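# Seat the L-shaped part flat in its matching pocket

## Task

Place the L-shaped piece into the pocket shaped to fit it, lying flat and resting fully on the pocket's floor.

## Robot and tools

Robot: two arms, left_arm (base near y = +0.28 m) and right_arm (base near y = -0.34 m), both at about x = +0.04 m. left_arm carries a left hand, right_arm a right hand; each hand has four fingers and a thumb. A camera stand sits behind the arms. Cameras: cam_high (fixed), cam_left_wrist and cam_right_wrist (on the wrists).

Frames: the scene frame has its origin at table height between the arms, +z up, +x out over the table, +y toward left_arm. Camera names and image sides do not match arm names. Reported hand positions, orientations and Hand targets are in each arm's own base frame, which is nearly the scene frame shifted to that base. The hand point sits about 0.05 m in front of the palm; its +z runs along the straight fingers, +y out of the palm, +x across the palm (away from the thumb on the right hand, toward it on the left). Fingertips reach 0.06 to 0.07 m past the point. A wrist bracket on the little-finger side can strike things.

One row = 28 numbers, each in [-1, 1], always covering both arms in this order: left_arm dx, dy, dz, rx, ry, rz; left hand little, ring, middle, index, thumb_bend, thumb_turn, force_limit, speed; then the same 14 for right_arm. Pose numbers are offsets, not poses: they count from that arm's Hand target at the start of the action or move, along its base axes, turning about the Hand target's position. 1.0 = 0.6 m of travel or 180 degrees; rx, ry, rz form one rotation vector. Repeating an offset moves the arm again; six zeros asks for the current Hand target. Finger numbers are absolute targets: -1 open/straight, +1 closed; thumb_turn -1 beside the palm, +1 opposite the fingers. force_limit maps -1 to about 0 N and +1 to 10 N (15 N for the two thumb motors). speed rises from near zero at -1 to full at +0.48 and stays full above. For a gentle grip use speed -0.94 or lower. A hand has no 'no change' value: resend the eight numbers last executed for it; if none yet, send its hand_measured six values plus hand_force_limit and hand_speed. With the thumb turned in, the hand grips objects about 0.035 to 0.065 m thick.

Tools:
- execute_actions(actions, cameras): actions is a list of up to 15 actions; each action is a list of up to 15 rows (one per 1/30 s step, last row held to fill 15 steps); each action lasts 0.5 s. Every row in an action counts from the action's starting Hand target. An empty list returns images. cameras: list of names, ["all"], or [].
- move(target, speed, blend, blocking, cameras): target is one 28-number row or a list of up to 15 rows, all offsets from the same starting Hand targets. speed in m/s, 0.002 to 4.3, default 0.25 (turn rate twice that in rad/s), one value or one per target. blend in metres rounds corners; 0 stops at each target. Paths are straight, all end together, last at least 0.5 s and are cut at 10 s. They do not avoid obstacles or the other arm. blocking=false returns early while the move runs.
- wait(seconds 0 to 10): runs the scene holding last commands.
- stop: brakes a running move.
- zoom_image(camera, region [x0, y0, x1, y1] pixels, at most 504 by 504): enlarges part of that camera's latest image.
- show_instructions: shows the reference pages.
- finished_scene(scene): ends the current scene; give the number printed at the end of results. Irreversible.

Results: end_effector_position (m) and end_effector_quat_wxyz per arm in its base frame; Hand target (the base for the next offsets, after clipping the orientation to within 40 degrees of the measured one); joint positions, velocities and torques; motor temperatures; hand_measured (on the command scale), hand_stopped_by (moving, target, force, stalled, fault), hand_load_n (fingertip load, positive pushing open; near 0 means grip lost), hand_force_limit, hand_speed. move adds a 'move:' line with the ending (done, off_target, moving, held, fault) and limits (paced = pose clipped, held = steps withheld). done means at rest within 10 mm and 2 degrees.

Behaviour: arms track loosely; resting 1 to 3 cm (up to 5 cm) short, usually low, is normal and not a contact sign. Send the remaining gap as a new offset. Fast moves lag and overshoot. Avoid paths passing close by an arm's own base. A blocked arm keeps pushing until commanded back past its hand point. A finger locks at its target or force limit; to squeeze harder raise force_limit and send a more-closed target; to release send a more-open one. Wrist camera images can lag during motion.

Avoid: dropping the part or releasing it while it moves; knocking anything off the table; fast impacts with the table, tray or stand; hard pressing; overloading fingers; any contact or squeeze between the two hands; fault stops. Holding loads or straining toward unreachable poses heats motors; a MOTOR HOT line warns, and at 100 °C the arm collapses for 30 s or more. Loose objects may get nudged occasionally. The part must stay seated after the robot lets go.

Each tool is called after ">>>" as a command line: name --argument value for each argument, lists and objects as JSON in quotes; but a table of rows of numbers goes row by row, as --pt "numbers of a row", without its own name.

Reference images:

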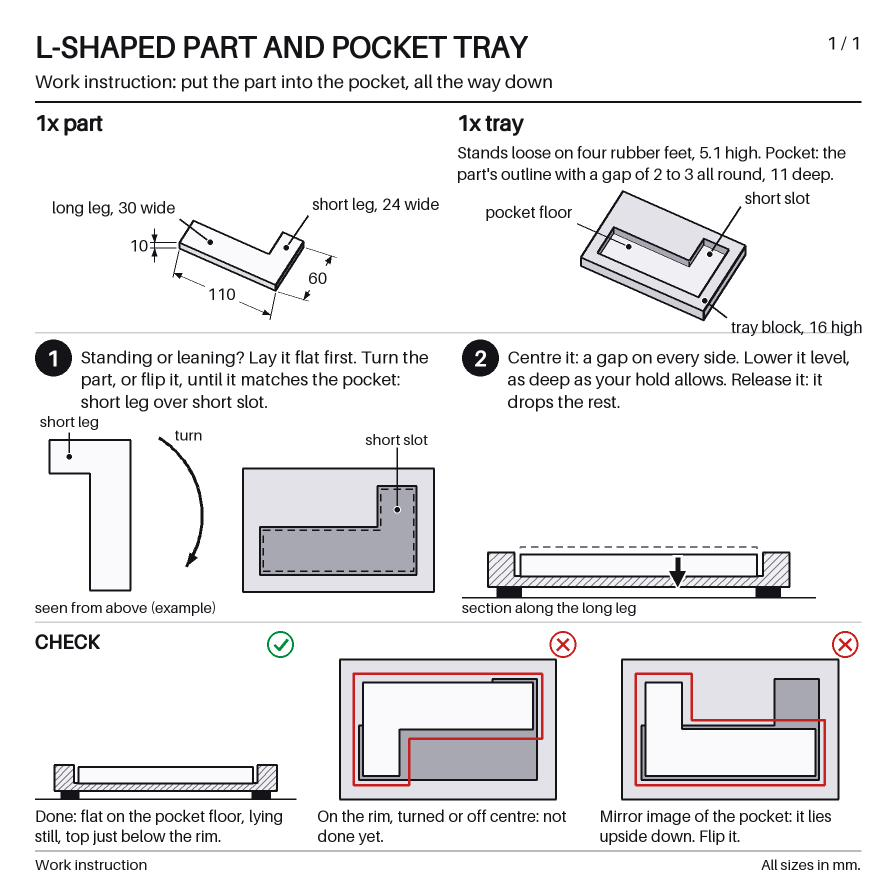

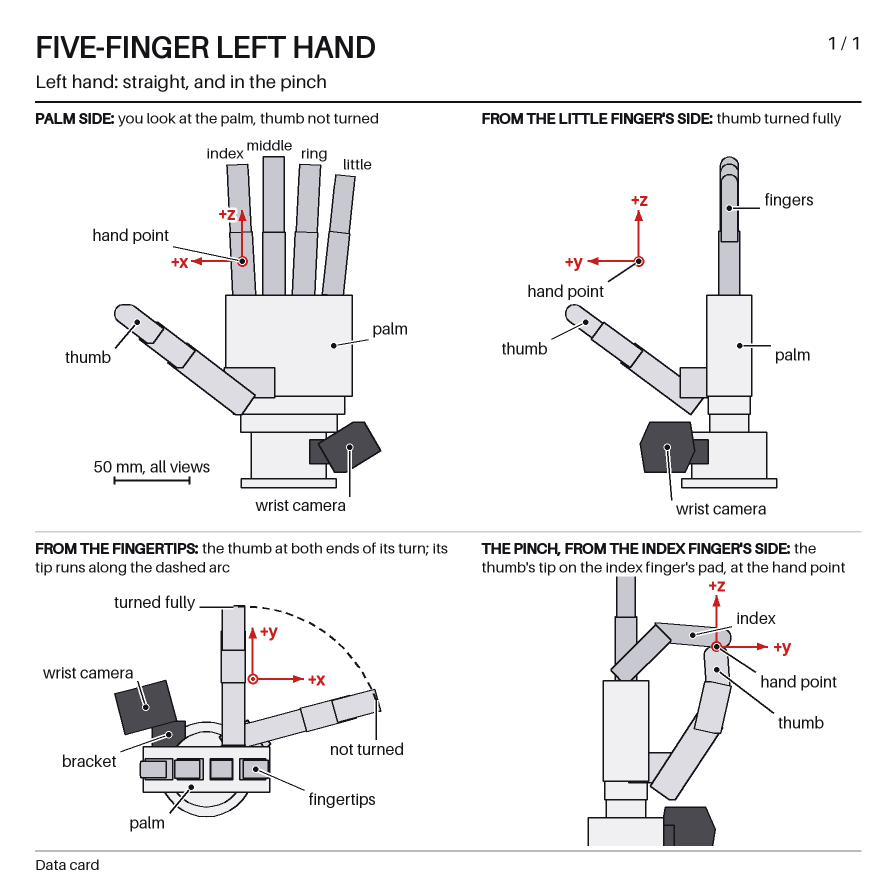

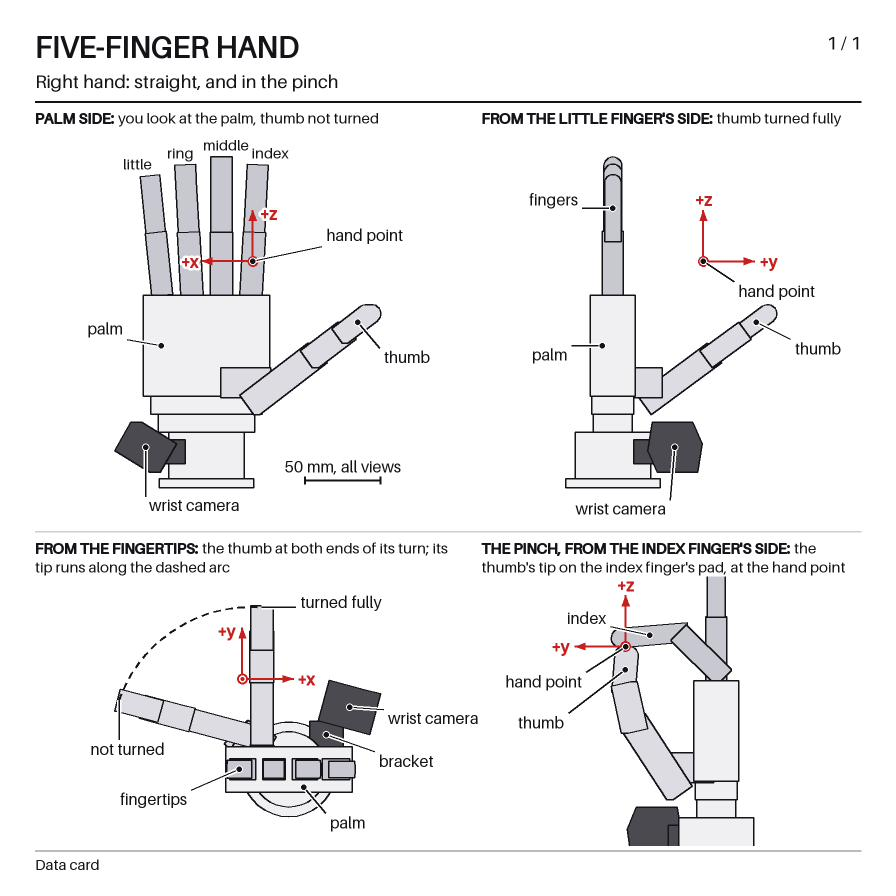

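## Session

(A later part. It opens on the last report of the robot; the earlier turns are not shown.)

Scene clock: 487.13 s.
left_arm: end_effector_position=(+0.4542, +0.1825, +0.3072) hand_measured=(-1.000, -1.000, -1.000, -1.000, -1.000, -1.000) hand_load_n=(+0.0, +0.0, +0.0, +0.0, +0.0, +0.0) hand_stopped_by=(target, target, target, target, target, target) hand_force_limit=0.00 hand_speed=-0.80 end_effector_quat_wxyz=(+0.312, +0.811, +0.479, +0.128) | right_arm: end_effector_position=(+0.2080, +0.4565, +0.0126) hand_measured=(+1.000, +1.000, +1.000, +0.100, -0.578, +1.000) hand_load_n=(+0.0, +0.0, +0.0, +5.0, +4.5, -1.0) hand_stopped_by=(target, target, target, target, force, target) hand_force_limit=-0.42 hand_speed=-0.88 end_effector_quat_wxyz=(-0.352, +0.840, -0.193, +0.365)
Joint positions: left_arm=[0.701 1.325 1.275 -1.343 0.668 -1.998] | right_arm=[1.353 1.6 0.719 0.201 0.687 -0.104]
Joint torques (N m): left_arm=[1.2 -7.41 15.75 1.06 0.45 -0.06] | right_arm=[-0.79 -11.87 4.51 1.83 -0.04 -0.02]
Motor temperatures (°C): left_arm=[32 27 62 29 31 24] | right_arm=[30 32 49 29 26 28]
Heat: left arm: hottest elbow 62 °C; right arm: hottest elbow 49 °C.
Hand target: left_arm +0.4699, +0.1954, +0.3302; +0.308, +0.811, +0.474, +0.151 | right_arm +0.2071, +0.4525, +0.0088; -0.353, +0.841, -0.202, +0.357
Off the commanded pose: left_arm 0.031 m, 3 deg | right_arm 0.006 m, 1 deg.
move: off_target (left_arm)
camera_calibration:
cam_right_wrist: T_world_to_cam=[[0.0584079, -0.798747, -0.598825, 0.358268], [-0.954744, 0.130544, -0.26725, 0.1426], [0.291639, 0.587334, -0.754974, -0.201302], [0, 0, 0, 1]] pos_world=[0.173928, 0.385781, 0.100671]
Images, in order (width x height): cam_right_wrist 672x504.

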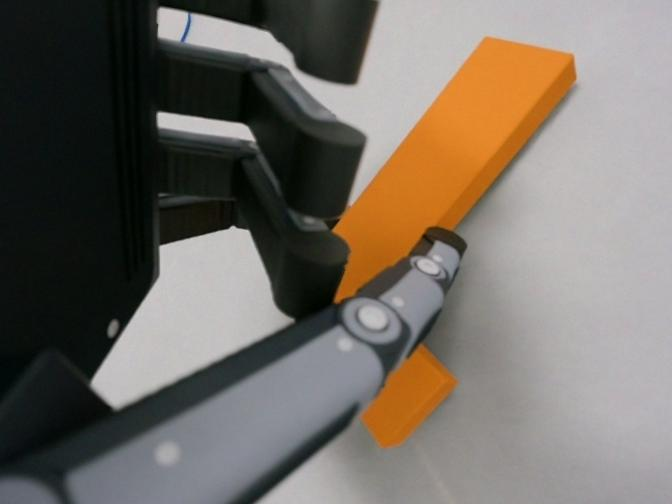

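>>> move --target '[0,0,0,0,0,0,-1,-1,-1,-1,-1,-1,0,-0.8,0,0.003,-0.008,0,0,0,1,1,1,0.1,0.1,1,-0.42,-0.88]' --speed 0.03 --cameras '["cam_right_wrist"]'

Scene clock: 491.93 s.
left_arm: end_effector_position=(+0.4542, +0.1825, +0.3072) hand_measured=(-1.000, -1.000, -1.000, -1.000, -1.000, -1.000) hand_load_n=(+0.0, +0.0, +0.0, +0.0, +0.0, +0.0) hand_stopped_by=(target, target, target, target, target, target) hand_force_limit=0.00 hand_speed=-0.80 end_effector_quat_wxyz=(+0.312, +0.811, +0.479, +0.128) | right_arm: end_effector_position=(+0.2080, +0.4565, +0.0126) hand_measured=(+1.000, +1.000, +1.000, +0.100, -0.578, +1.000) hand_load_n=(+0.0, +0.0, +0.0, +4.5, +4.5, -1.5) hand_stopped_by=(target, target, target, target, force, target) hand_force_limit=-0.42 hand_speed=-0.88 end_effector_quat_wxyz=(-0.352, +0.840, -0.193, +0.365)
Joint positions: left_arm=[0.701 1.325 1.275 -1.343 0.668 -1.998] | right_arm=[1.353 1.6 0.719 0.202 0.687 -0.103]
Joint torques (N m): left_arm=[1.2 -7.36 15.73 1.07 0.46 -0.05] | right_arm=[-0.44 -10.64 4.59 2.32 -0.03 0.06]
Motor temperatures (°C): left_arm=[32 27 63 29 31 24] | right_arm=[30 32 49 29 26 28]
Heat: left arm: hottest elbow 63 °C; right arm: hottest elbow 49 °C.
Hand target: left_arm +0.4699, +0.1954, +0.3302; +0.308, +0.811, +0.474, +0.151 | right_arm +0.2070, +0.4542, +0.0039; -0.353, +0.841, -0.202, +0.357
Off the commanded pose: left_arm 0.031 m, 3 deg | right_arm 0.009 m, 1 deg.
move: off_target (left_arm)
camera_calibration:
cam_right_wrist: T_world_to_cam=[[0.0579679, -0.798215, -0.599578, 0.358154], [-0.95474, 0.131184, -0.26695, 0.142295], [0.291739, 0.587915, -0.754483, -0.201669], [0, 0, 0, 1]] pos_world=[0.173928, 0.385781, 0.100571]
Images, in order (width x height): cam_right_wrist 672x504.

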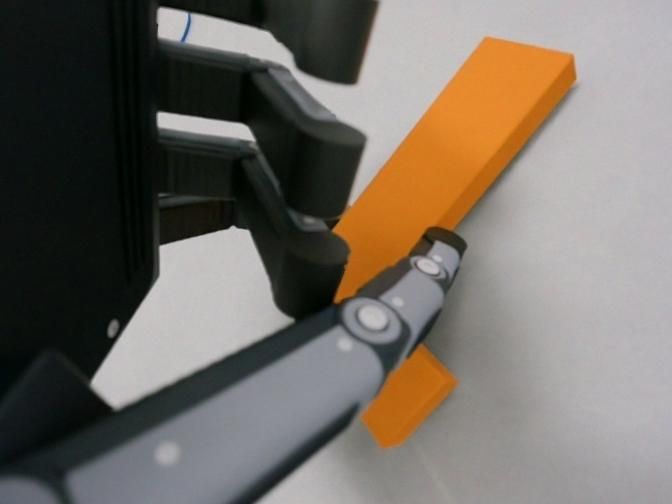

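>>> move --target '[0,0,0,0,0,0,-1,-1,-1,-1,-1,-1,0,-0.8,0,0,0.002,0,0,0,1,1,1,0.1,-1,1,-0.45,-0.8]' --speed 0.03 --cameras '["cam_right_wrist"]'

Scene clock: 496.40 s.
left_arm: end_effector_position=(+0.4542, +0.1825, +0.3072) hand_measured=(-1.000, -1.000, -1.000, -1.000, -1.000, -1.000) hand_load_n=(+0.0, +0.0, +0.0, +0.0, +0.0, +0.0) hand_stopped_by=(target, target, target, target, target, target) hand_force_limit=0.00 hand_speed=-0.80 end_effector_quat_wxyz=(+0.312, +0.811, +0.479, +0.128) | right_arm: end_effector_position=(+0.2078, +0.4567, +0.0125) hand_measured=(+1.000, +1.000, +1.000, +0.100, -1.000, +1.000) hand_load_n=(+0.0, +0.0, +0.0, +0.5, +0.0, +0.0) hand_stopped_by=(target, target, target, target, target, target) hand_force_limit=-0.45 hand_speed=-0.80 end_effector_quat_wxyz=(-0.353, +0.840, -0.194, +0.364)
Joint positions: left_arm=[0.701 1.325 1.275 -1.343 0.668 -1.998] | right_arm=[1.353 1.6 0.719 0.202 0.686 -0.101]
Joint torques (N m): left_arm=[1.2 -7.3 15.76 1.07 0.45 -0.06] | right_arm=[-0.5 -10.64 4.63 2.13 0.02 0.02]
Motor temperatures (°C): left_arm=[32 27 63 29 31 24] | right_arm=[30 32 48 29 26 28]
Heat: left arm: hottest elbow 63 °C; right arm: hottest elbow 48 °C.
Hand target: left_arm +0.4699, +0.1954, +0.3302; +0.308, +0.811, +0.474, +0.151 | right_arm +0.2071, +0.4541, +0.0051; -0.353, +0.841, -0.202, +0.358
Off the commanded pose: left_arm 0.031 m, 3 deg | right_arm 0.008 m, 1 deg.
move: off_target (left_arm)
camera_calibration:
cam_right_wrist: T_world_to_cam=[[0.0570032, -0.797274, -0.600919, 0.358058], [-0.955161, 0.131614, -0.265226, 0.141869], [0.290547, 0.589094, -0.754023, -0.202142], [0, 0, 0, 1]] pos_world=[0.173829, 0.38588, 0.100372]
Images, in order (width x height): cam_right_wrist 672x504.

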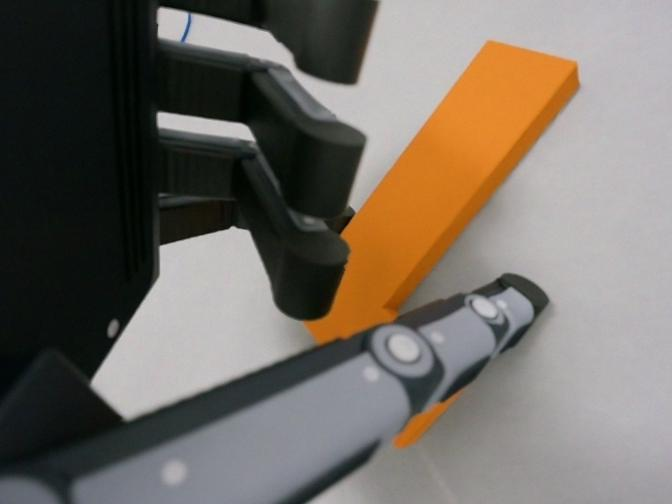

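>>> move --pt "0 0 0 0 0 0 -1 -1 -1 -1 -1 -1 0 -0.8 0 0 0.09 0 0 0 1 1 1 0.1 -1 1 -0.45 -0.8" --pt "0 0 0 0 0 0 -1 -1 -1 -1 -1 -1 0 -0.8 0.031 -0.014 0.13 0.0603 0.1475 0.0031 1 1 1 0.1 -1 1 -0.45 -0.8" --speed '[0.12,0.18]' --blend '[0.01,0]' --cameras '["cam_right_wrist"]'

Scene clock: 522.73 s.
left_arm: end_effector_position=(+0.4542, +0.1825, +0.3072) hand_measured=(-1.000, -1.000, -1.000, -1.000, -1.000, -1.000) hand_load_n=(+0.0, +0.0, +0.0, -0.5, +0.0, +0.0) hand_stopped_by=(target, target, target, target, target, target) hand_force_limit=0.00 hand_speed=-0.80 end_effector_quat_wxyz=(+0.312, +0.811, +0.479, +0.128) | right_arm: end_effector_position=(+0.2135, +0.4273, +0.0574) hand_measured=(+1.000, +1.000, +1.000, +0.100, -1.000, +1.000) hand_load_n=(+0.0, +0.0, +0.5, +0.0, +0.0, +0.0) hand_stopped_by=(target, target, target, target, target, target) hand_force_limit=-0.45 hand_speed=-0.80 end_effector_quat_wxyz=(-0.353, +0.878, -0.296, +0.132)
Joint positions: left_arm=[0.701 1.325 1.275 -1.343 0.668 -1.998] | right_arm=[1.088 1.389 0.767 -0.186 0.141 0.112]
Joint torques (N m): left_arm=[1.26 -7.36 15.75 1.07 0.46 -0.05] | right_arm=[-0.62 -10.87 9.89 1.43 -0.07 -0.01]
Motor temperatures (°C): left_arm=[32 27 63 29 31 24] | right_arm=[30 32 47 29 26 28]
Heat: left arm: hottest elbow 63 °C; right arm: hottest elbow 47 °C.
Hand target: left_arm +0.4699, +0.1954, +0.3302; +0.308, +0.811, +0.474, +0.151 | right_arm +0.2256, +0.4459, +0.0832; -0.376, +0.865, -0.306, +0.133
Off the commanded pose: left_arm 0.031 m, 3 deg | right_arm 0.034 m, 3 deg.
move: off_target (left_arm, right_arm)
camera_calibration:
cam_right_wrist: T_world_to_cam=[[-0.256174, -0.707999, -0.658113, 0.393262], [-0.962979, 0.127799, 0.237358, 0.137559], [-0.0839423, 0.694554, -0.714527, -0.119952], [0, 0, 0, 1]] pos_world=[0.223141, 0.344162, 0.140451]
Images, in order (width x height): cam_right_wrist 672x504.

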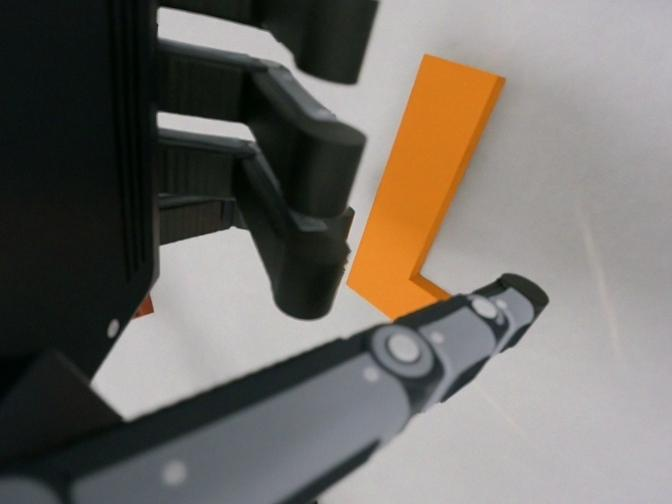

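>>> move --target '[0,0,0,0,0,0,-1,-1,-1,-1,-1,-1,0,-0.8,-0.0035,0.0018,-0.0855,0,0,0,1,1,1,0.1,-1,1,-0.45,-0.8]' --speed 0.08 --cameras '["cam_right_wrist"]'

Scene clock: 536.73 s.
left_arm: end_effector_position=(+0.4542, +0.1825, +0.3072) hand_measured=(-1.000, -1.000, -1.000, -1.000, -1.000, -1.000) hand_load_n=(+0.0, +0.0, +0.0, +0.0, +0.0, +0.0) hand_stopped_by=(target, target, target, target, target, target) hand_force_limit=0.00 hand_speed=-0.80 end_effector_quat_wxyz=(+0.312, +0.811, +0.479, +0.128) | right_arm: end_effector_position=(+0.2227, +0.4455, +0.0348) hand_measured=(+1.000, +1.000, +1.000, +0.100, -1.000, +1.000) hand_load_n=(+0.0, +0.0, +0.0, +0.0, +0.0, +0.0) hand_stopped_by=(target, target, target, target, target, target) hand_force_limit=-0.45 hand_speed=-0.80 end_effector_quat_wxyz=(-0.373, +0.868, -0.298, +0.135)
Joint positions: left_arm=[0.701 1.325 1.275 -1.343 0.668 -1.998] | right_arm=[1.088 1.473 0.758 -0.049 0.141 0.118]
Joint torques (N m): left_arm=[1.26 -7.36 15.75 1.07 0.45 -0.06] | right_arm=[-0.21 -10.05 5.78 2.55 0.16 0.03]
Motor temperatures (°C): left_arm=[32 27 63 29 31 24] | right_arm=[30 32 50 29 26 28]
Heat: left arm: hottest elbow 63 °C; right arm: hottest elbow 50 °C.
Hand target: left_arm +0.4699, +0.1954, +0.3302; +0.308, +0.811, +0.474, +0.151 | right_arm +0.2234, +0.4469, +0.0318; -0.376, +0.865, -0.306, +0.133
Off the commanded pose: left_arm 0.031 m, 3 deg | right_arm 0.003 m, 1 deg.
move: off_target (left_arm)
camera_calibration:
cam_right_wrist: T_world_to_cam=[[-0.246992, -0.679212, -0.691134, 0.379975], [-0.966548, 0.121799, 0.225719, 0.153329], [-0.0691313, 0.723765, -0.686575, -0.165274], [0, 0, 0, 1]] pos_world=[0.230625, 0.359028, 0.114531]
Images, in order (width x height): cam_right_wrist 672x504.

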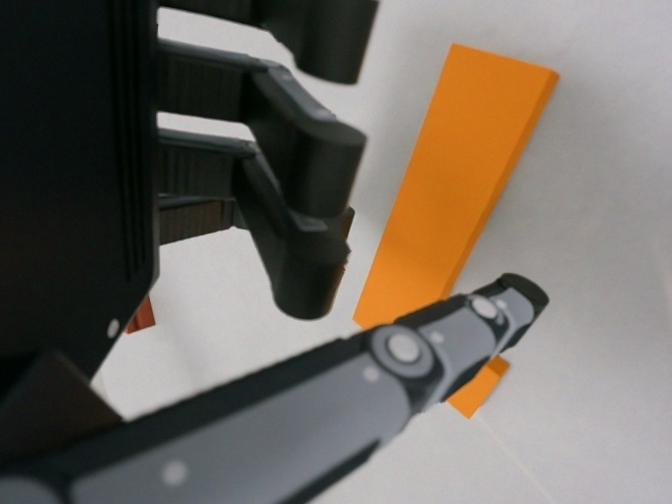

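>>> move --pt "0 0 0 0 0 0 -1 -1 -1 -1 -1 -1 0 -0.8 0.0105 0.004 -0.008 0 0 0 1 1 1 0.1 -1 1 -0.45 -0.8" --pt "0 0 0 0 0 0 -1 -1 -1 -1 -1 -1 0 -0.8 0.0105 0.004 -0.03 0 0 0 1 1 1 0.1 -1 1 -0.45 -0.8" --speed 0.05 --blend '[0.003,0]' --cameras '["cam_right_wrist"]'

Scene clock: 552.43 s.
left_arm: end_effector_position=(+0.4542, +0.1825, +0.3072) hand_measured=(-1.000, -1.000, -1.000, -1.000, -1.000, -1.000) hand_load_n=(+0.0, +0.0, +0.0, +0.0, +0.0, +0.0) hand_stopped_by=(target, target, target, target, target, target) hand_force_limit=0.00 hand_speed=-0.80 end_effector_quat_wxyz=(+0.312, +0.811, +0.479, +0.128) | right_arm: end_effector_position=(+0.2265, +0.4504, +0.0182) hand_measured=(+1.000, +1.000, +1.000, +0.100, -1.000, +1.000) hand_load_n=(+0.0, +0.0, +0.0, +0.0, +0.0, +0.0) hand_stopped_by=(target, target, target, target, target, target) hand_force_limit=-0.45 hand_speed=-0.80 end_effector_quat_wxyz=(-0.375, +0.867, -0.299, +0.134)
Joint positions: left_arm=[0.701 1.325 1.275 -1.343 0.668 -1.998] | right_arm=[1.085 1.524 0.754 0.009 0.138 0.118]
Joint torques (N m): left_arm=[1.26 -7.36 15.73 1.09 0.45 -0.05] | right_arm=[-0.62 -10.64 5.52 2.33 -0.08 -0.04]
Motor temperatures (°C): left_arm=[32 27 64 29 31 24] | right_arm=[30 32 48 29 26 28]
Heat: left arm: hottest elbow 64 °C; right arm: hottest elbow 48 °C.
Hand target: left_arm +0.4699, +0.1954, +0.3302; +0.308, +0.811, +0.474, +0.151 | right_arm +0.2298, +0.4494, +0.0139; -0.376, +0.865, -0.306, +0.133
Off the commanded pose: left_arm 0.031 m, 3 deg | right_arm 0.006 m, 1 deg.
move: off_target (left_arm)
camera_calibration:
cam_right_wrist: T_world_to_cam=[[-0.247922, -0.675872, -0.694069, 0.371574], [-0.966367, 0.121997, 0.226388, 0.1601], [-0.0683352, 0.726852, -0.683386, -0.181632], [0, 0, 0, 1]] pos_world=[0.234424, 0.363624, 0.097529]
Images, in order (width x height): cam_right_wrist 672x504.

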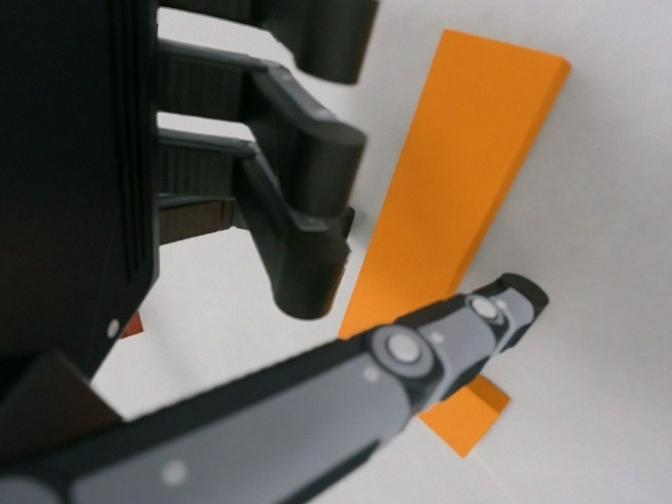

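>>> move --target '[0,0,0,0,0,0,-1,-1,-1,-1,-1,-1,0,-0.8,0.003,-0.006,-0.007,0,0,0,1,1,1,0.1,-1,1,-0.45,-0.8]' --speed 0.04

Scene clock: 562.17 s.
left_arm: end_effector_position=(+0.4542, +0.1825, +0.3072) hand_measured=(-1.000, -1.000, -1.000, -1.000, -1.000, -1.000) hand_load_n=(+0.0, +0.0, +0.0, +0.0, +0.0, +0.0) hand_stopped_by=(target, target, target, target, target, target) hand_force_limit=0.00 hand_speed=-0.80 end_effector_quat_wxyz=(+0.312, +0.811, +0.479, +0.128) | right_arm: end_effector_position=(+0.2276, +0.4481, +0.0148) hand_measured=(+1.000, +1.000, +1.000, +0.100, -1.000, +1.000) hand_load_n=(+0.0, +0.0, +0.0, +0.0, +0.0, +0.0) hand_stopped_by=(target, target, target, target, target, target) hand_force_limit=-0.45 hand_speed=-0.80 end_effector_quat_wxyz=(-0.376, +0.866, -0.300, +0.133)
Joint positions: left_arm=[0.701 1.325 1.275 -1.343 0.668 -1.998] | right_arm=[1.078 1.527 0.744 0.025 0.131 0.118]
Joint torques (N m): left_arm=[1.2 -7.3 15.75 1.06 0.46 -0.06] | right_arm=[-0.97 -10.4 5.42 2.59 -0.07 -0.12]
Motor temperatures (°C): left_arm=[32 27 64 29 31 24] | right_arm=[30 32 47 30 25 28]
Heat: left arm: hottest elbow 64 °C; right arm: hottest elbow 47 °C.
Hand target: left_arm +0.4699, +0.1954, +0.3302; +0.308, +0.811, +0.474, +0.151 | right_arm +0.2316, +0.4457, +0.0096; -0.376, +0.865, -0.306, +0.133
Off the commanded pose: left_arm 0.031 m, 3 deg | right_arm 0.007 m, 1 deg.
move: off_target (left_arm)

>>> move --target '[0,0,0,0,0,0,-1,-1,-1,-1,-1,-1,0,-0.8,0,0,0,0,0,0,1,1,1,0.1,0.1,1,-0.42,-0.88]' --speed 0.04 --cameras '["cam_right_wrist"]'

Scene clock: 567.93 s.
left_arm: end_effector_position=(+0.4542, +0.1825, +0.3072) hand_measured=(-1.000, -1.000, -1.000, -1.000, -1.000, -1.000) hand_load_n=(+0.0, +0.0, +0.0, +0.0, +0.0, +0.0) hand_stopped_by=(target, target, target, target, target, target) hand_force_limit=0.00 hand_speed=-0.80 end_effector_quat_wxyz=(+0.312, +0.811, +0.479, +0.128) | right_arm: end_effector_position=(+0.2277, +0.4483, +0.0147) hand_measured=(+1.000, +1.000, +1.000, +0.100, -0.572, +1.000) hand_load_n=(+0.0, +0.0, +0.0, +5.5, +4.5, -2.0) hand_stopped_by=(target, target, target, target, force, target) hand_force_limit=-0.42 hand_speed=-0.88 end_effector_quat_wxyz=(-0.377, +0.866, -0.300, +0.133)
Joint positions: left_arm=[0.701 1.325 1.275 -1.343 0.668 -1.998] | right_arm=[1.078 1.528 0.744 0.026 0.131 0.118]
Joint torques (N m): left_arm=[1.2 -7.36 15.76 1.06 0.45 -0.06] | right_arm=[-1.03 -10.58 5.39 2.5 -0.07 -0.11]
Motor temperatures (°C): left_arm=[32 27 64 29 31 24] | right_arm=[30 32 47 30 25 28]
Heat: left arm: hottest elbow 64 °C; right arm: hottest elbow 47 °C.
Hand target: left_arm +0.4699, +0.1954, +0.3302; +0.308, +0.811, +0.474, +0.151 | right_arm +0.2315, +0.4457, +0.0096; -0.376, +0.865, -0.306, +0.133
Off the commanded pose: left_arm 0.031 m, 3 deg | right_arm 0.007 m, 1 deg.
move: off_target (left_arm)
camera_calibration:
cam_right_wrist: T_world_to_cam=[[-0.250817, -0.67211, -0.696678, 0.366947], [-0.965619, 0.122892, 0.229082, 0.161613], [-0.0683516, 0.730182, -0.679825, -0.183862], [0, 0, 0, 1]] pos_world=[0.235525, 0.361021, 0.0936269]
Images, in order (width x height): cam_right_wrist 672x504.

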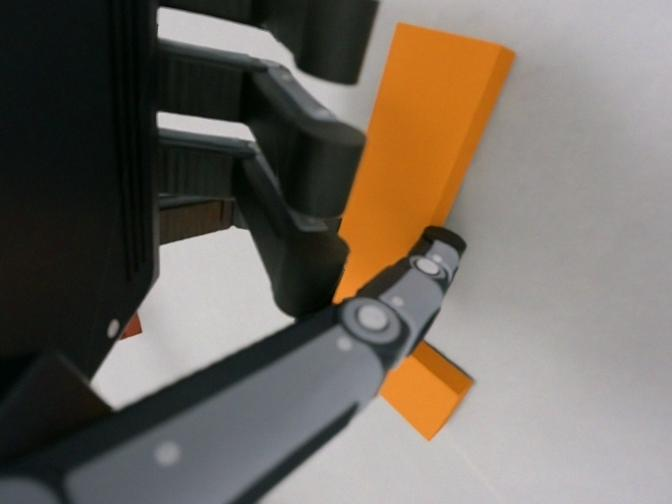

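>>> move --target '[0,0,0,0,0,0,-1,-1,-1,-1,-1,-1,0,-0.8,0,0,0.22,0,0,0,1,1,1,0.1,0.1,1,-0.42,-0.88]' --speed 0.12 --cameras '["cam_right_wrist"]'

>>> zoom_image --camera "cam_right_wrist" --region '[330, 0, 560, 170]'

>>> zoom_image --camera "cam_right_wrist" --region '[360, 330, 520, 470]'

Scene clock: 586.53 s.
left_arm: end_effector_position=(+0.4542, +0.1825, +0.3072) hand_measured=(-1.000, -1.000, -1.000, -1.000, -1.000, -1.000) hand_load_n=(+0.0, +0.0, +0.0, +0.0, +0.0, +0.5) hand_stopped_by=(target, target, target, target, target, target) hand_force_limit=0.00 hand_speed=-0.80 end_effector_quat_wxyz=(+0.312, +0.811, +0.479, +0.128) | right_arm: end_effector_position=(+0.2185, +0.4311, +0.1148) hand_measured=(+1.000, +1.000, +1.000, +0.100, -0.572, +1.000) hand_load_n=(+0.0, +0.0, +0.0, +5.5, +5.0, -1.5) hand_stopped_by=(target, target, target, target, force, target) hand_force_limit=-0.42 hand_speed=-0.88 end_effector_quat_wxyz=(-0.354, +0.876, -0.302, +0.129)
Joint positions: left_arm=[0.701 1.325 1.275 -1.343 0.668 -1.998] | right_arm=[1.078 1.313 0.868 -0.362 0.131 0.118]
Joint torques (N m): left_arm=[1.2 -7.41 15.75 1.06 0.46 -0.05] | right_arm=[-1.03 -10.46 10.62 1.66 -0.07 -0.1]
Motor temperatures (°C): left_arm=[32 27 64 29 31 24] | right_arm=[30 32 47 30 25 28]
Heat: left arm: hottest elbow 64 °C; right arm: hottest elbow 47 °C.
Hand target: left_arm +0.4699, +0.1954, +0.3302; +0.308, +0.811, +0.474, +0.151 | right_arm +0.2316, +0.4458, +0.1418; -0.376, +0.865, -0.306, +0.133
Off the commanded pose: left_arm 0.031 m, 3 deg | right_arm 0.033 m, 3 deg.
move: off_target (left_arm, right_arm)
camera_calibration:
cam_right_wrist: T_world_to_cam=[[-0.266539, -0.70135, -0.66111, 0.434694], [-0.96012, 0.133126, 0.245862, 0.124346], [-0.0844246, 0.700276, -0.708863, -0.0841634], [0, 0, 0, 1]] pos_world=[0.228145, 0.347257, 0.197148]
Images, in order (width x height): cam_right_wrist 672x504.

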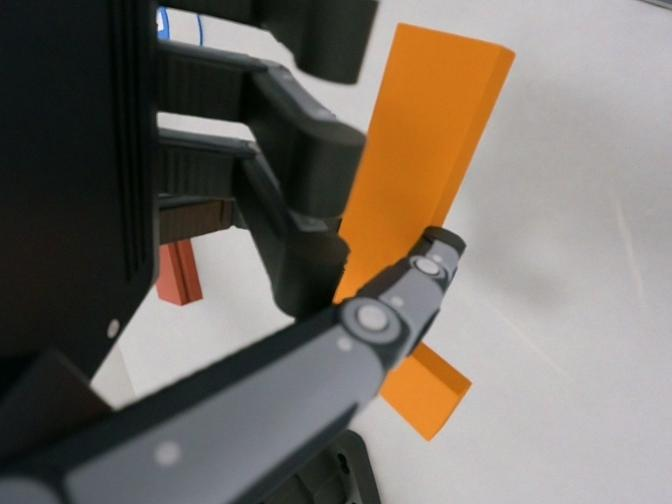

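Scaled by 2.191 from the camera's 672x504 image, which has a finer 960x720 frame.

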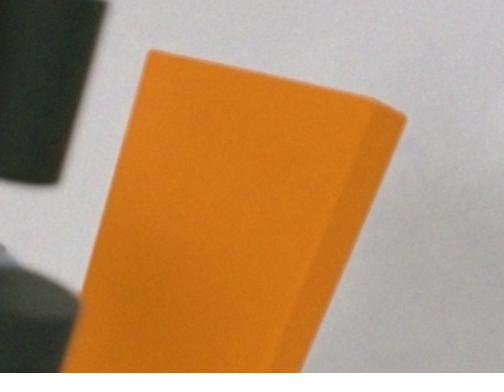

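Scaled by 3.150 from the camera's 672x504 image, which has a finer 960x720 frame.

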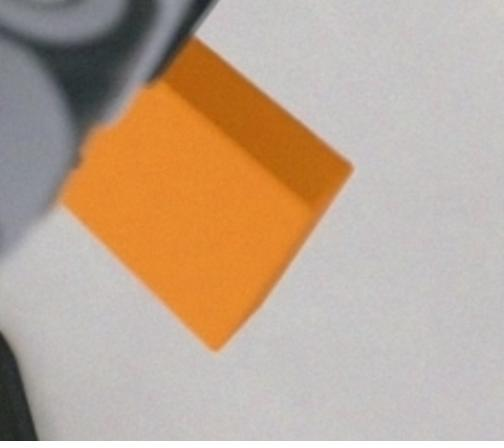

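>>> move --target '[0,0,0,0,0,0,-1,-1,-1,-1,-1,-1,0,-0.8,0.13,-0.333,0.01,0,0,-0.5167,1,1,1,0.1,0.1,1,-0.42,-0.88]' --speed 0.2 --cameras '["cam_right_wrist"]'

Scene clock: 673.17 s.
left_arm: end_effector_position=(+0.4542, +0.1825, +0.3072) hand_measured=(-1.000, -1.000, -1.000, -1.000, -1.000, -1.000) hand_load_n=(+0.0, +0.0, +0.0, +0.0, +0.0, +0.0) hand_stopped_by=(target, target, target, target, target, target) hand_force_limit=0.00 hand_speed=-0.80 end_effector_quat_wxyz=(+0.312, +0.811, +0.479, +0.128) | right_arm: end_effector_position=(+0.2970, +0.2343, +0.1330) hand_measured=(+1.000, +1.000, +1.000, +0.100, -0.572, +1.000) hand_load_n=(+0.0, +0.0, +0.0, +5.5, +4.5, -2.0) hand_stopped_by=(target, target, target, target, force, target) hand_force_limit=-0.42 hand_speed=-0.88 end_effector_quat_wxyz=(+0.149, -0.389, +0.830, -0.372)
Joint positions: left_arm=[0.701 1.325 1.275 -1.343 0.668 -1.998] | right_arm=[0.945 1.338 0.988 -1.355 0.815 1.697]
Joint torques (N m): left_arm=[1.26 -7.36 15.75 1.06 0.45 -0.06] | right_arm=[-0.91 -8.12 9.68 0.13 0.68 0.05]
Motor temperatures (°C): left_arm=[32 27 66 29 31 24] | right_arm=[30 32 59 29 25 28]
Heat: left arm: hottest elbow 66 °C; right arm: hottest elbow 59 °C.
Hand target: left_arm +0.4699, +0.1954, +0.3302; +0.308, +0.811, +0.474, +0.151 | right_arm +0.3096, +0.2458, +0.1477; +0.162, -0.373, +0.838, -0.364
Off the commanded pose: left_arm 0.031 m, 3 deg | right_arm 0.023 m, 3 deg.
move: off_target (left_arm, right_arm)
camera_calibration:
cam_right_wrist: T_world_to_cam=[[-0.677035, 0.258875, -0.688917, 0.23032], [0.169298, 0.965771, 0.196531, -0.302502], [0.716213, 0.0164266, -0.697688, -0.00585897], [0, 0, 0, 1]] pos_world=[0.211344, 0.23262, 0.214035]
Images, in order (width x height): cam_right_wrist 672x504.

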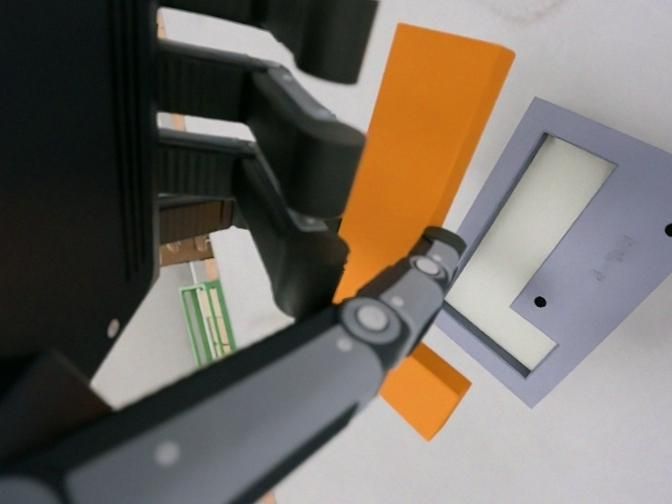

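>>> zoom_image --camera "cam_right_wrist" --region '[430, 90, 672, 410]'

Scaled by 1.575 from the camera's 672x504 image, which has a finer 960x720 frame.

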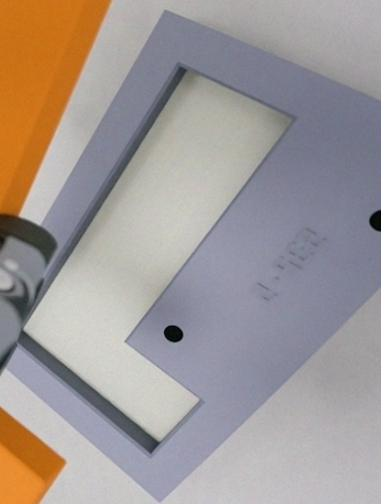

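>>> move --pt "0 0 0 0 0 0 -1 -1 -1 -1 -1 -1 0 -0.8 -0.0255 0.0277 -0.03 0 0 -0.0328 1 1 1 0.1 0.1 1 -0.42 -0.88" --pt "0 0 0 0 0 0 -1 -1 -1 -1 -1 -1 0 -0.8 -0.0255 0.0277 -0.166 0 0 -0.0328 1 1 1 0.1 0.1 1 -0.42 -0.88" --speed '[0.12,0.06]' --cameras '["cam_right_wrist"]'

>>> zoom_image --camera "cam_right_wrist" --region '[420, 0, 672, 200]'

>>> zoom_image --camera "cam_right_wrist" --region '[400, 300, 540, 470]'

Scene clock: 704.50 s.
left_arm: end_effector_position=(+0.4542, +0.1825, +0.3072) hand_measured=(-1.000, -1.000, -1.000, -1.000, -1.000, -1.000) hand_load_n=(+0.0, +0.0, +0.0, +0.0, +0.0, +0.0) hand_stopped_by=(target, target, target, target, target, target) hand_force_limit=0.00 hand_speed=-0.80 end_effector_quat_wxyz=(+0.312, +0.811, +0.479, +0.128) | right_arm: end_effector_position=(+0.2961, +0.2599, +0.0523) hand_measured=(+1.000, +1.000, +1.000, +0.100, -0.572, +1.000) hand_load_n=(+0.0, +0.0, +0.0, +5.5, +5.0, -2.0) hand_stopped_by=(target, target, target, target, force, target) hand_force_limit=-0.42 hand_speed=-0.88 end_effector_quat_wxyz=(+0.140, -0.332, +0.855, -0.373)
Joint positions: left_arm=[0.701 1.325 1.275 -1.343 0.668 -1.998] | right_arm=[0.992 1.539 0.954 -1.256 0.785 1.933]
Joint torques (N m): left_arm=[1.26 -7.3 15.73 1.07 0.45 -0.05] | right_arm=[0.56 -10.4 5.04 0.7 0.58 0.01]
Motor temperatures (°C): left_arm=[32 27 66 29 31 24] | right_arm=[30 32 55 29 26 28]
Heat: left arm: hottest elbow 66 °C; right arm: hottest elbow 55 °C.
Hand target: left_arm +0.4699, +0.1954, +0.3302; +0.308, +0.811, +0.474, +0.151 | right_arm +0.2944, +0.2625, +0.0482; +0.143, -0.330, +0.856, -0.372
Off the commanded pose: left_arm 0.031 m, 3 deg | right_arm 0.005 m, 0 deg.
move: off_target (left_arm)
camera_calibration:
cam_right_wrist: T_world_to_cam=[[-0.624742, 0.355582, -0.695169, 0.127154], [0.279266, 0.933156, 0.22634, -0.33674], [0.729183, -0.0527328, -0.682283, -0.0486349], [0, 0, 0, 1]] pos_world=[0.208942, 0.266453, 0.131428]
Images, in order (width x height): cam_right_wrist 672x504.

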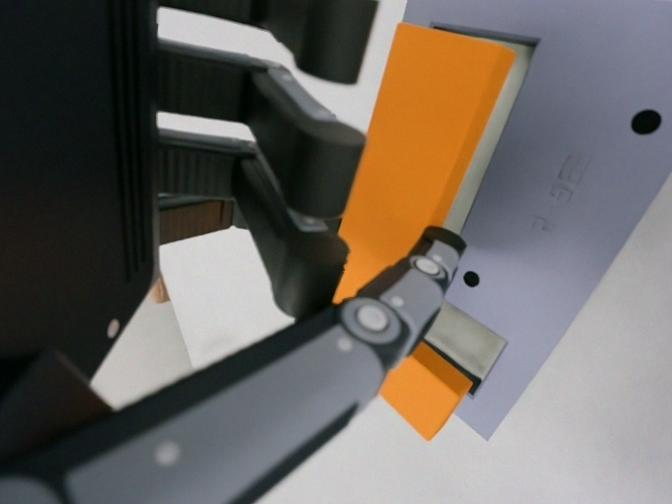

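Scaled by 2.000 from the camera's 672x504 image, which has a finer 960x720 frame.

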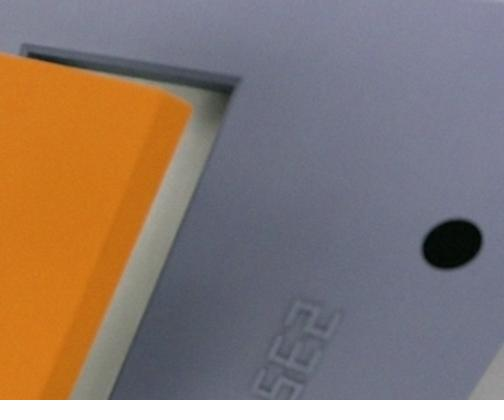

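Scaled by 2.965 from the camera's 672x504 image, which has a finer 960x720 frame.

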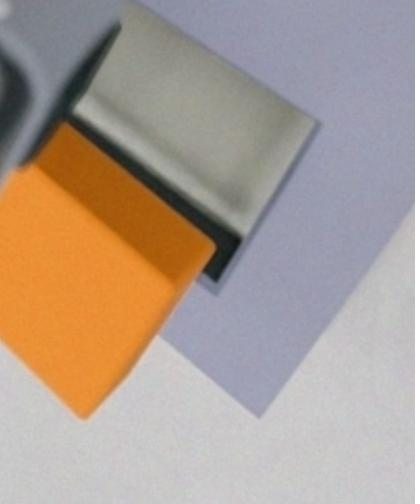

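>>> move --pt "0 0 0 0 0 0 -1 -1 -1 -1 -1 -1 0 -0.8 -0.0008 -0.0058 0.092 0 0 0.0072 1 1 1 0.1 0.1 1 -0.42 -0.88" --pt "0 0 0 0 0 0 -1 -1 -1 -1 -1 -1 0 -0.8 -0.0008 -0.0058 -0.0215 0 0 0.0072 1 1 1 0.1 0.1 1 -0.42 -0.88" --speed '[0.15,0.06]' --cameras '["cam_right_wrist"]'

>>> zoom_image --camera "cam_right_wrist" --region '[390, 0, 580, 150]'

>>> zoom_image --camera "cam_right_wrist" --region '[400, 320, 540, 470]'

Scene clock: 729.90 s.
left_arm: end_effector_position=(+0.4542, +0.1825, +0.3072) hand_measured=(-1.000, -1.000, -1.000, -1.000, -1.000, -1.000) hand_load_n=(+0.0, +0.0, +0.0, -0.5, +0.0, +0.0) hand_stopped_by=(target, target, target, target, target, target) hand_force_limit=0.00 hand_speed=-0.80 end_effector_quat_wxyz=(+0.312, +0.811, +0.479, +0.128) | right_arm: end_effector_position=(+0.2958, +0.2587, +0.0395) hand_measured=(+1.000, +1.000, +1.000, +0.100, -0.572, +1.000) hand_load_n=(+0.0, +0.0, +0.0, +6.0, +4.5, -1.5) hand_stopped_by=(target, target, target, target, force, target) hand_force_limit=-0.42 hand_speed=-0.88 end_effector_quat_wxyz=(+0.150, -0.330, +0.856, -0.368)
Joint positions: left_arm=[0.701 1.325 1.275 -1.343 0.668 -1.998] | right_arm=[0.992 1.543 0.918 -1.191 0.788 1.93]
Joint torques (N m): left_arm=[1.32 -7.3 15.73 1.07 0.46 -0.06] | right_arm=[0.32 -10.05 4.93 0.75 0.79 -0.3]
Motor temperatures (°C): left_arm=[32 27 67 29 31 24] | right_arm=[30 32 51 29 26 28]
Heat: left arm: hottest elbow 67 °C; right arm: hottest elbow 51 °C.
Hand target: left_arm +0.4699, +0.1954, +0.3302; +0.308, +0.811, +0.474, +0.151 | right_arm +0.2938, +0.2589, +0.0351; +0.148, -0.339, +0.852, -0.371
Off the commanded pose: left_arm 0.031 m, 3 deg | right_arm 0.005 m, 1 deg.
move: off_target (left_arm)
camera_calibration:
cam_right_wrist: T_world_to_cam=[[-0.615821, 0.365551, -0.697952, 0.113516], [0.272844, 0.929985, 0.246341, -0.330781], [0.739135, -0.0387308, -0.672443, -0.0642273], [0, 0, 0, 1]] pos_world=[0.20763, 0.263638, 0.117524]
Images, in order (width x height): cam_right_wrist 672x504.

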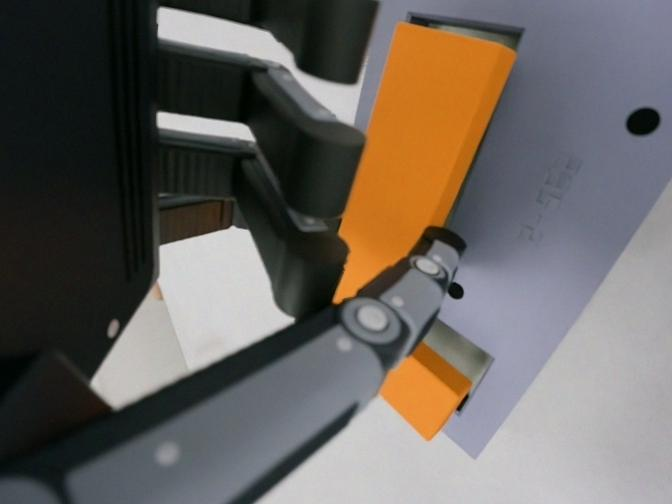

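Scaled by 2.653 from the camera's 672x504 image, which has a finer 960x720 frame.

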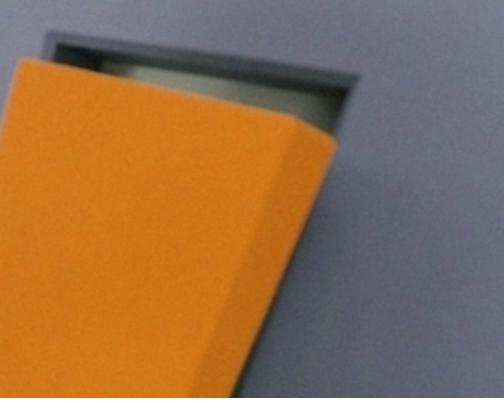

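Scaled by 3.360 from the camera's 672x504 image, which has a finer 960x720 frame.

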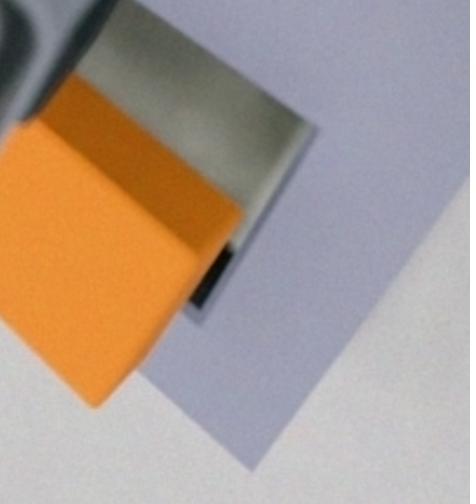

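>>> move --pt "0 0 0 0 0 0 -1 -1 -1 -1 -1 -1 0 -0.8 -0.0012 -0.013 0.092 -0.0076 0.0081 0.009 1 1 1 0.1 0.1 1 -0.42 -0.88" --pt "0 0 0 0 0 0 -1 -1 -1 -1 -1 -1 0 -0.8 -0.0012 -0.013 0.0 -0.0076 0.0081 0.009 1 1 1 0.1 0.1 1 -0.42 -0.88" --speed '[0.15,0.06]' --cameras '["cam_right_wrist"]'

>>> zoom_image --camera "cam_right_wrist" --region '[390, 0, 580, 150]'

>>> zoom_image --camera "cam_right_wrist" --region '[400, 320, 540, 470]'

Scene clock: 773.00 s.
left_arm: end_effector_position=(+0.4542, +0.1825, +0.3072) hand_measured=(-1.000, -1.000, -1.000, -1.000, -1.000, -1.000) hand_load_n=(+0.0, +0.0, +0.0, +0.0, +0.0, +0.0) hand_stopped_by=(target, target, target, target, target, target) hand_force_limit=0.00 hand_speed=-0.80 end_effector_quat_wxyz=(+0.312, +0.811, +0.479, +0.128) | right_arm: end_effector_position=(+0.2917, +0.2549, +0.0395) hand_measured=(+1.000, +1.000, +1.000, +0.100, -0.572, +1.000) hand_load_n=(+0.0, +0.0, +0.0, +6.0, +4.5, -1.5) hand_stopped_by=(target, target, target, target, force, target) hand_force_limit=-0.42 hand_speed=-0.88 end_effector_quat_wxyz=(+0.143, -0.354, +0.846, -0.371)
Joint positions: left_arm=[0.701 1.325 1.275 -1.343 0.668 -1.998] | right_arm=[0.991 1.53 0.907 -1.183 0.791 1.869]
Joint torques (N m): left_arm=[1.2 -7.3 15.75 1.06 0.46 -0.05] | right_arm=[-0.85 -10.11 4.9 0.61 0.75 -0.3]
Motor temperatures (°C): left_arm=[32 27 67 29 31 24] | right_arm=[30 32 48 29 26 28]
Heat: left arm: hottest elbow 67 °C; right arm: hottest elbow 48 °C.
Hand target: left_arm +0.4699, +0.1954, +0.3302; +0.308, +0.811, +0.474, +0.151 | right_arm +0.2931, +0.2512, +0.0352; +0.138, -0.358, +0.844, -0.374
Off the commanded pose: left_arm 0.031 m, 3 deg | right_arm 0.006 m, 1 deg.
move: off_target (left_arm)
camera_calibration:
cam_right_wrist: T_world_to_cam=[[-0.647204, 0.322284, -0.69084, 0.132218], [0.239011, 0.946331, 0.217559, -0.319345], [0.723879, -0.0243134, -0.689499, -0.0598783], [0, 0, 0, 1]] pos_world=[0.205244, 0.258138, 0.119532]
Images, in order (width x height): cam_right_wrist 672x504.

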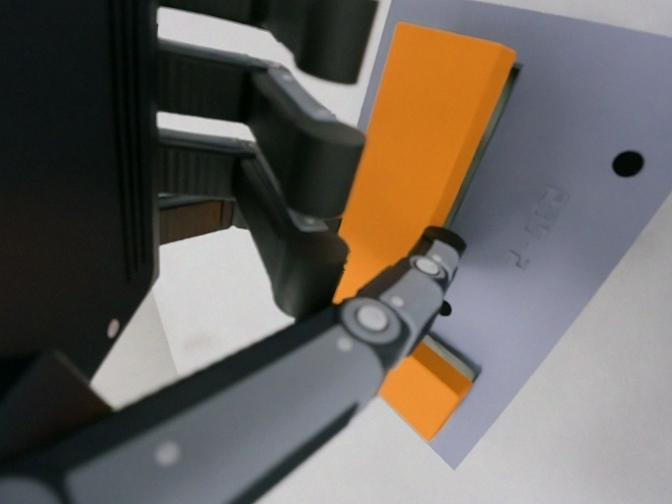

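Scaled by 2.653 from the camera's 672x504 image, which has a finer 960x720 frame.

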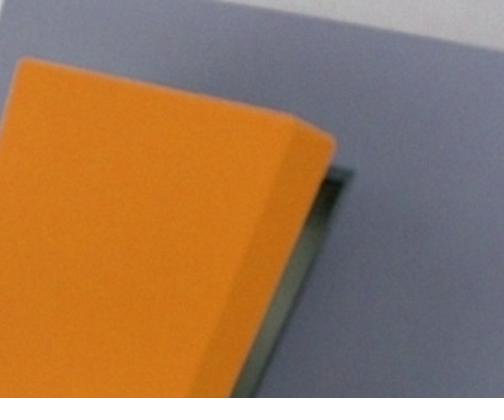

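Scaled by 3.360 from the camera's 672x504 image, which has a finer 960x720 frame.

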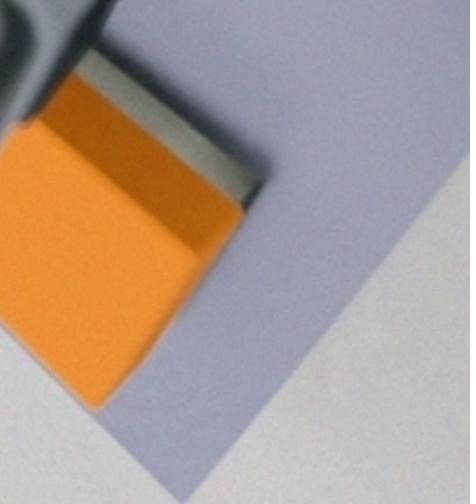

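>>> zoom_image --camera "cam_right_wrist" --region '[430, 340, 500, 410]'

>>> zoom_image --camera "cam_right_wrist" --region '[480, 30, 550, 100]'

Scaled by 7.200 from the camera's 672x504 image, which has a finer 960x720 frame.

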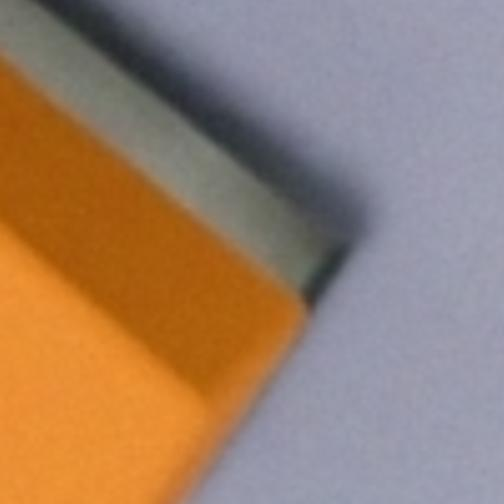

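Scaled by 7.200 from the camera's 672x504 image, which has a finer 960x720 frame.

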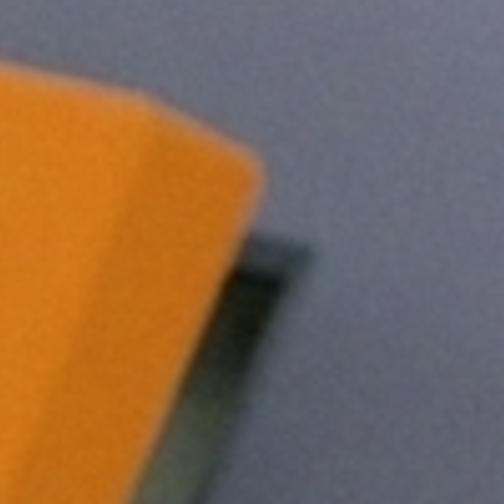

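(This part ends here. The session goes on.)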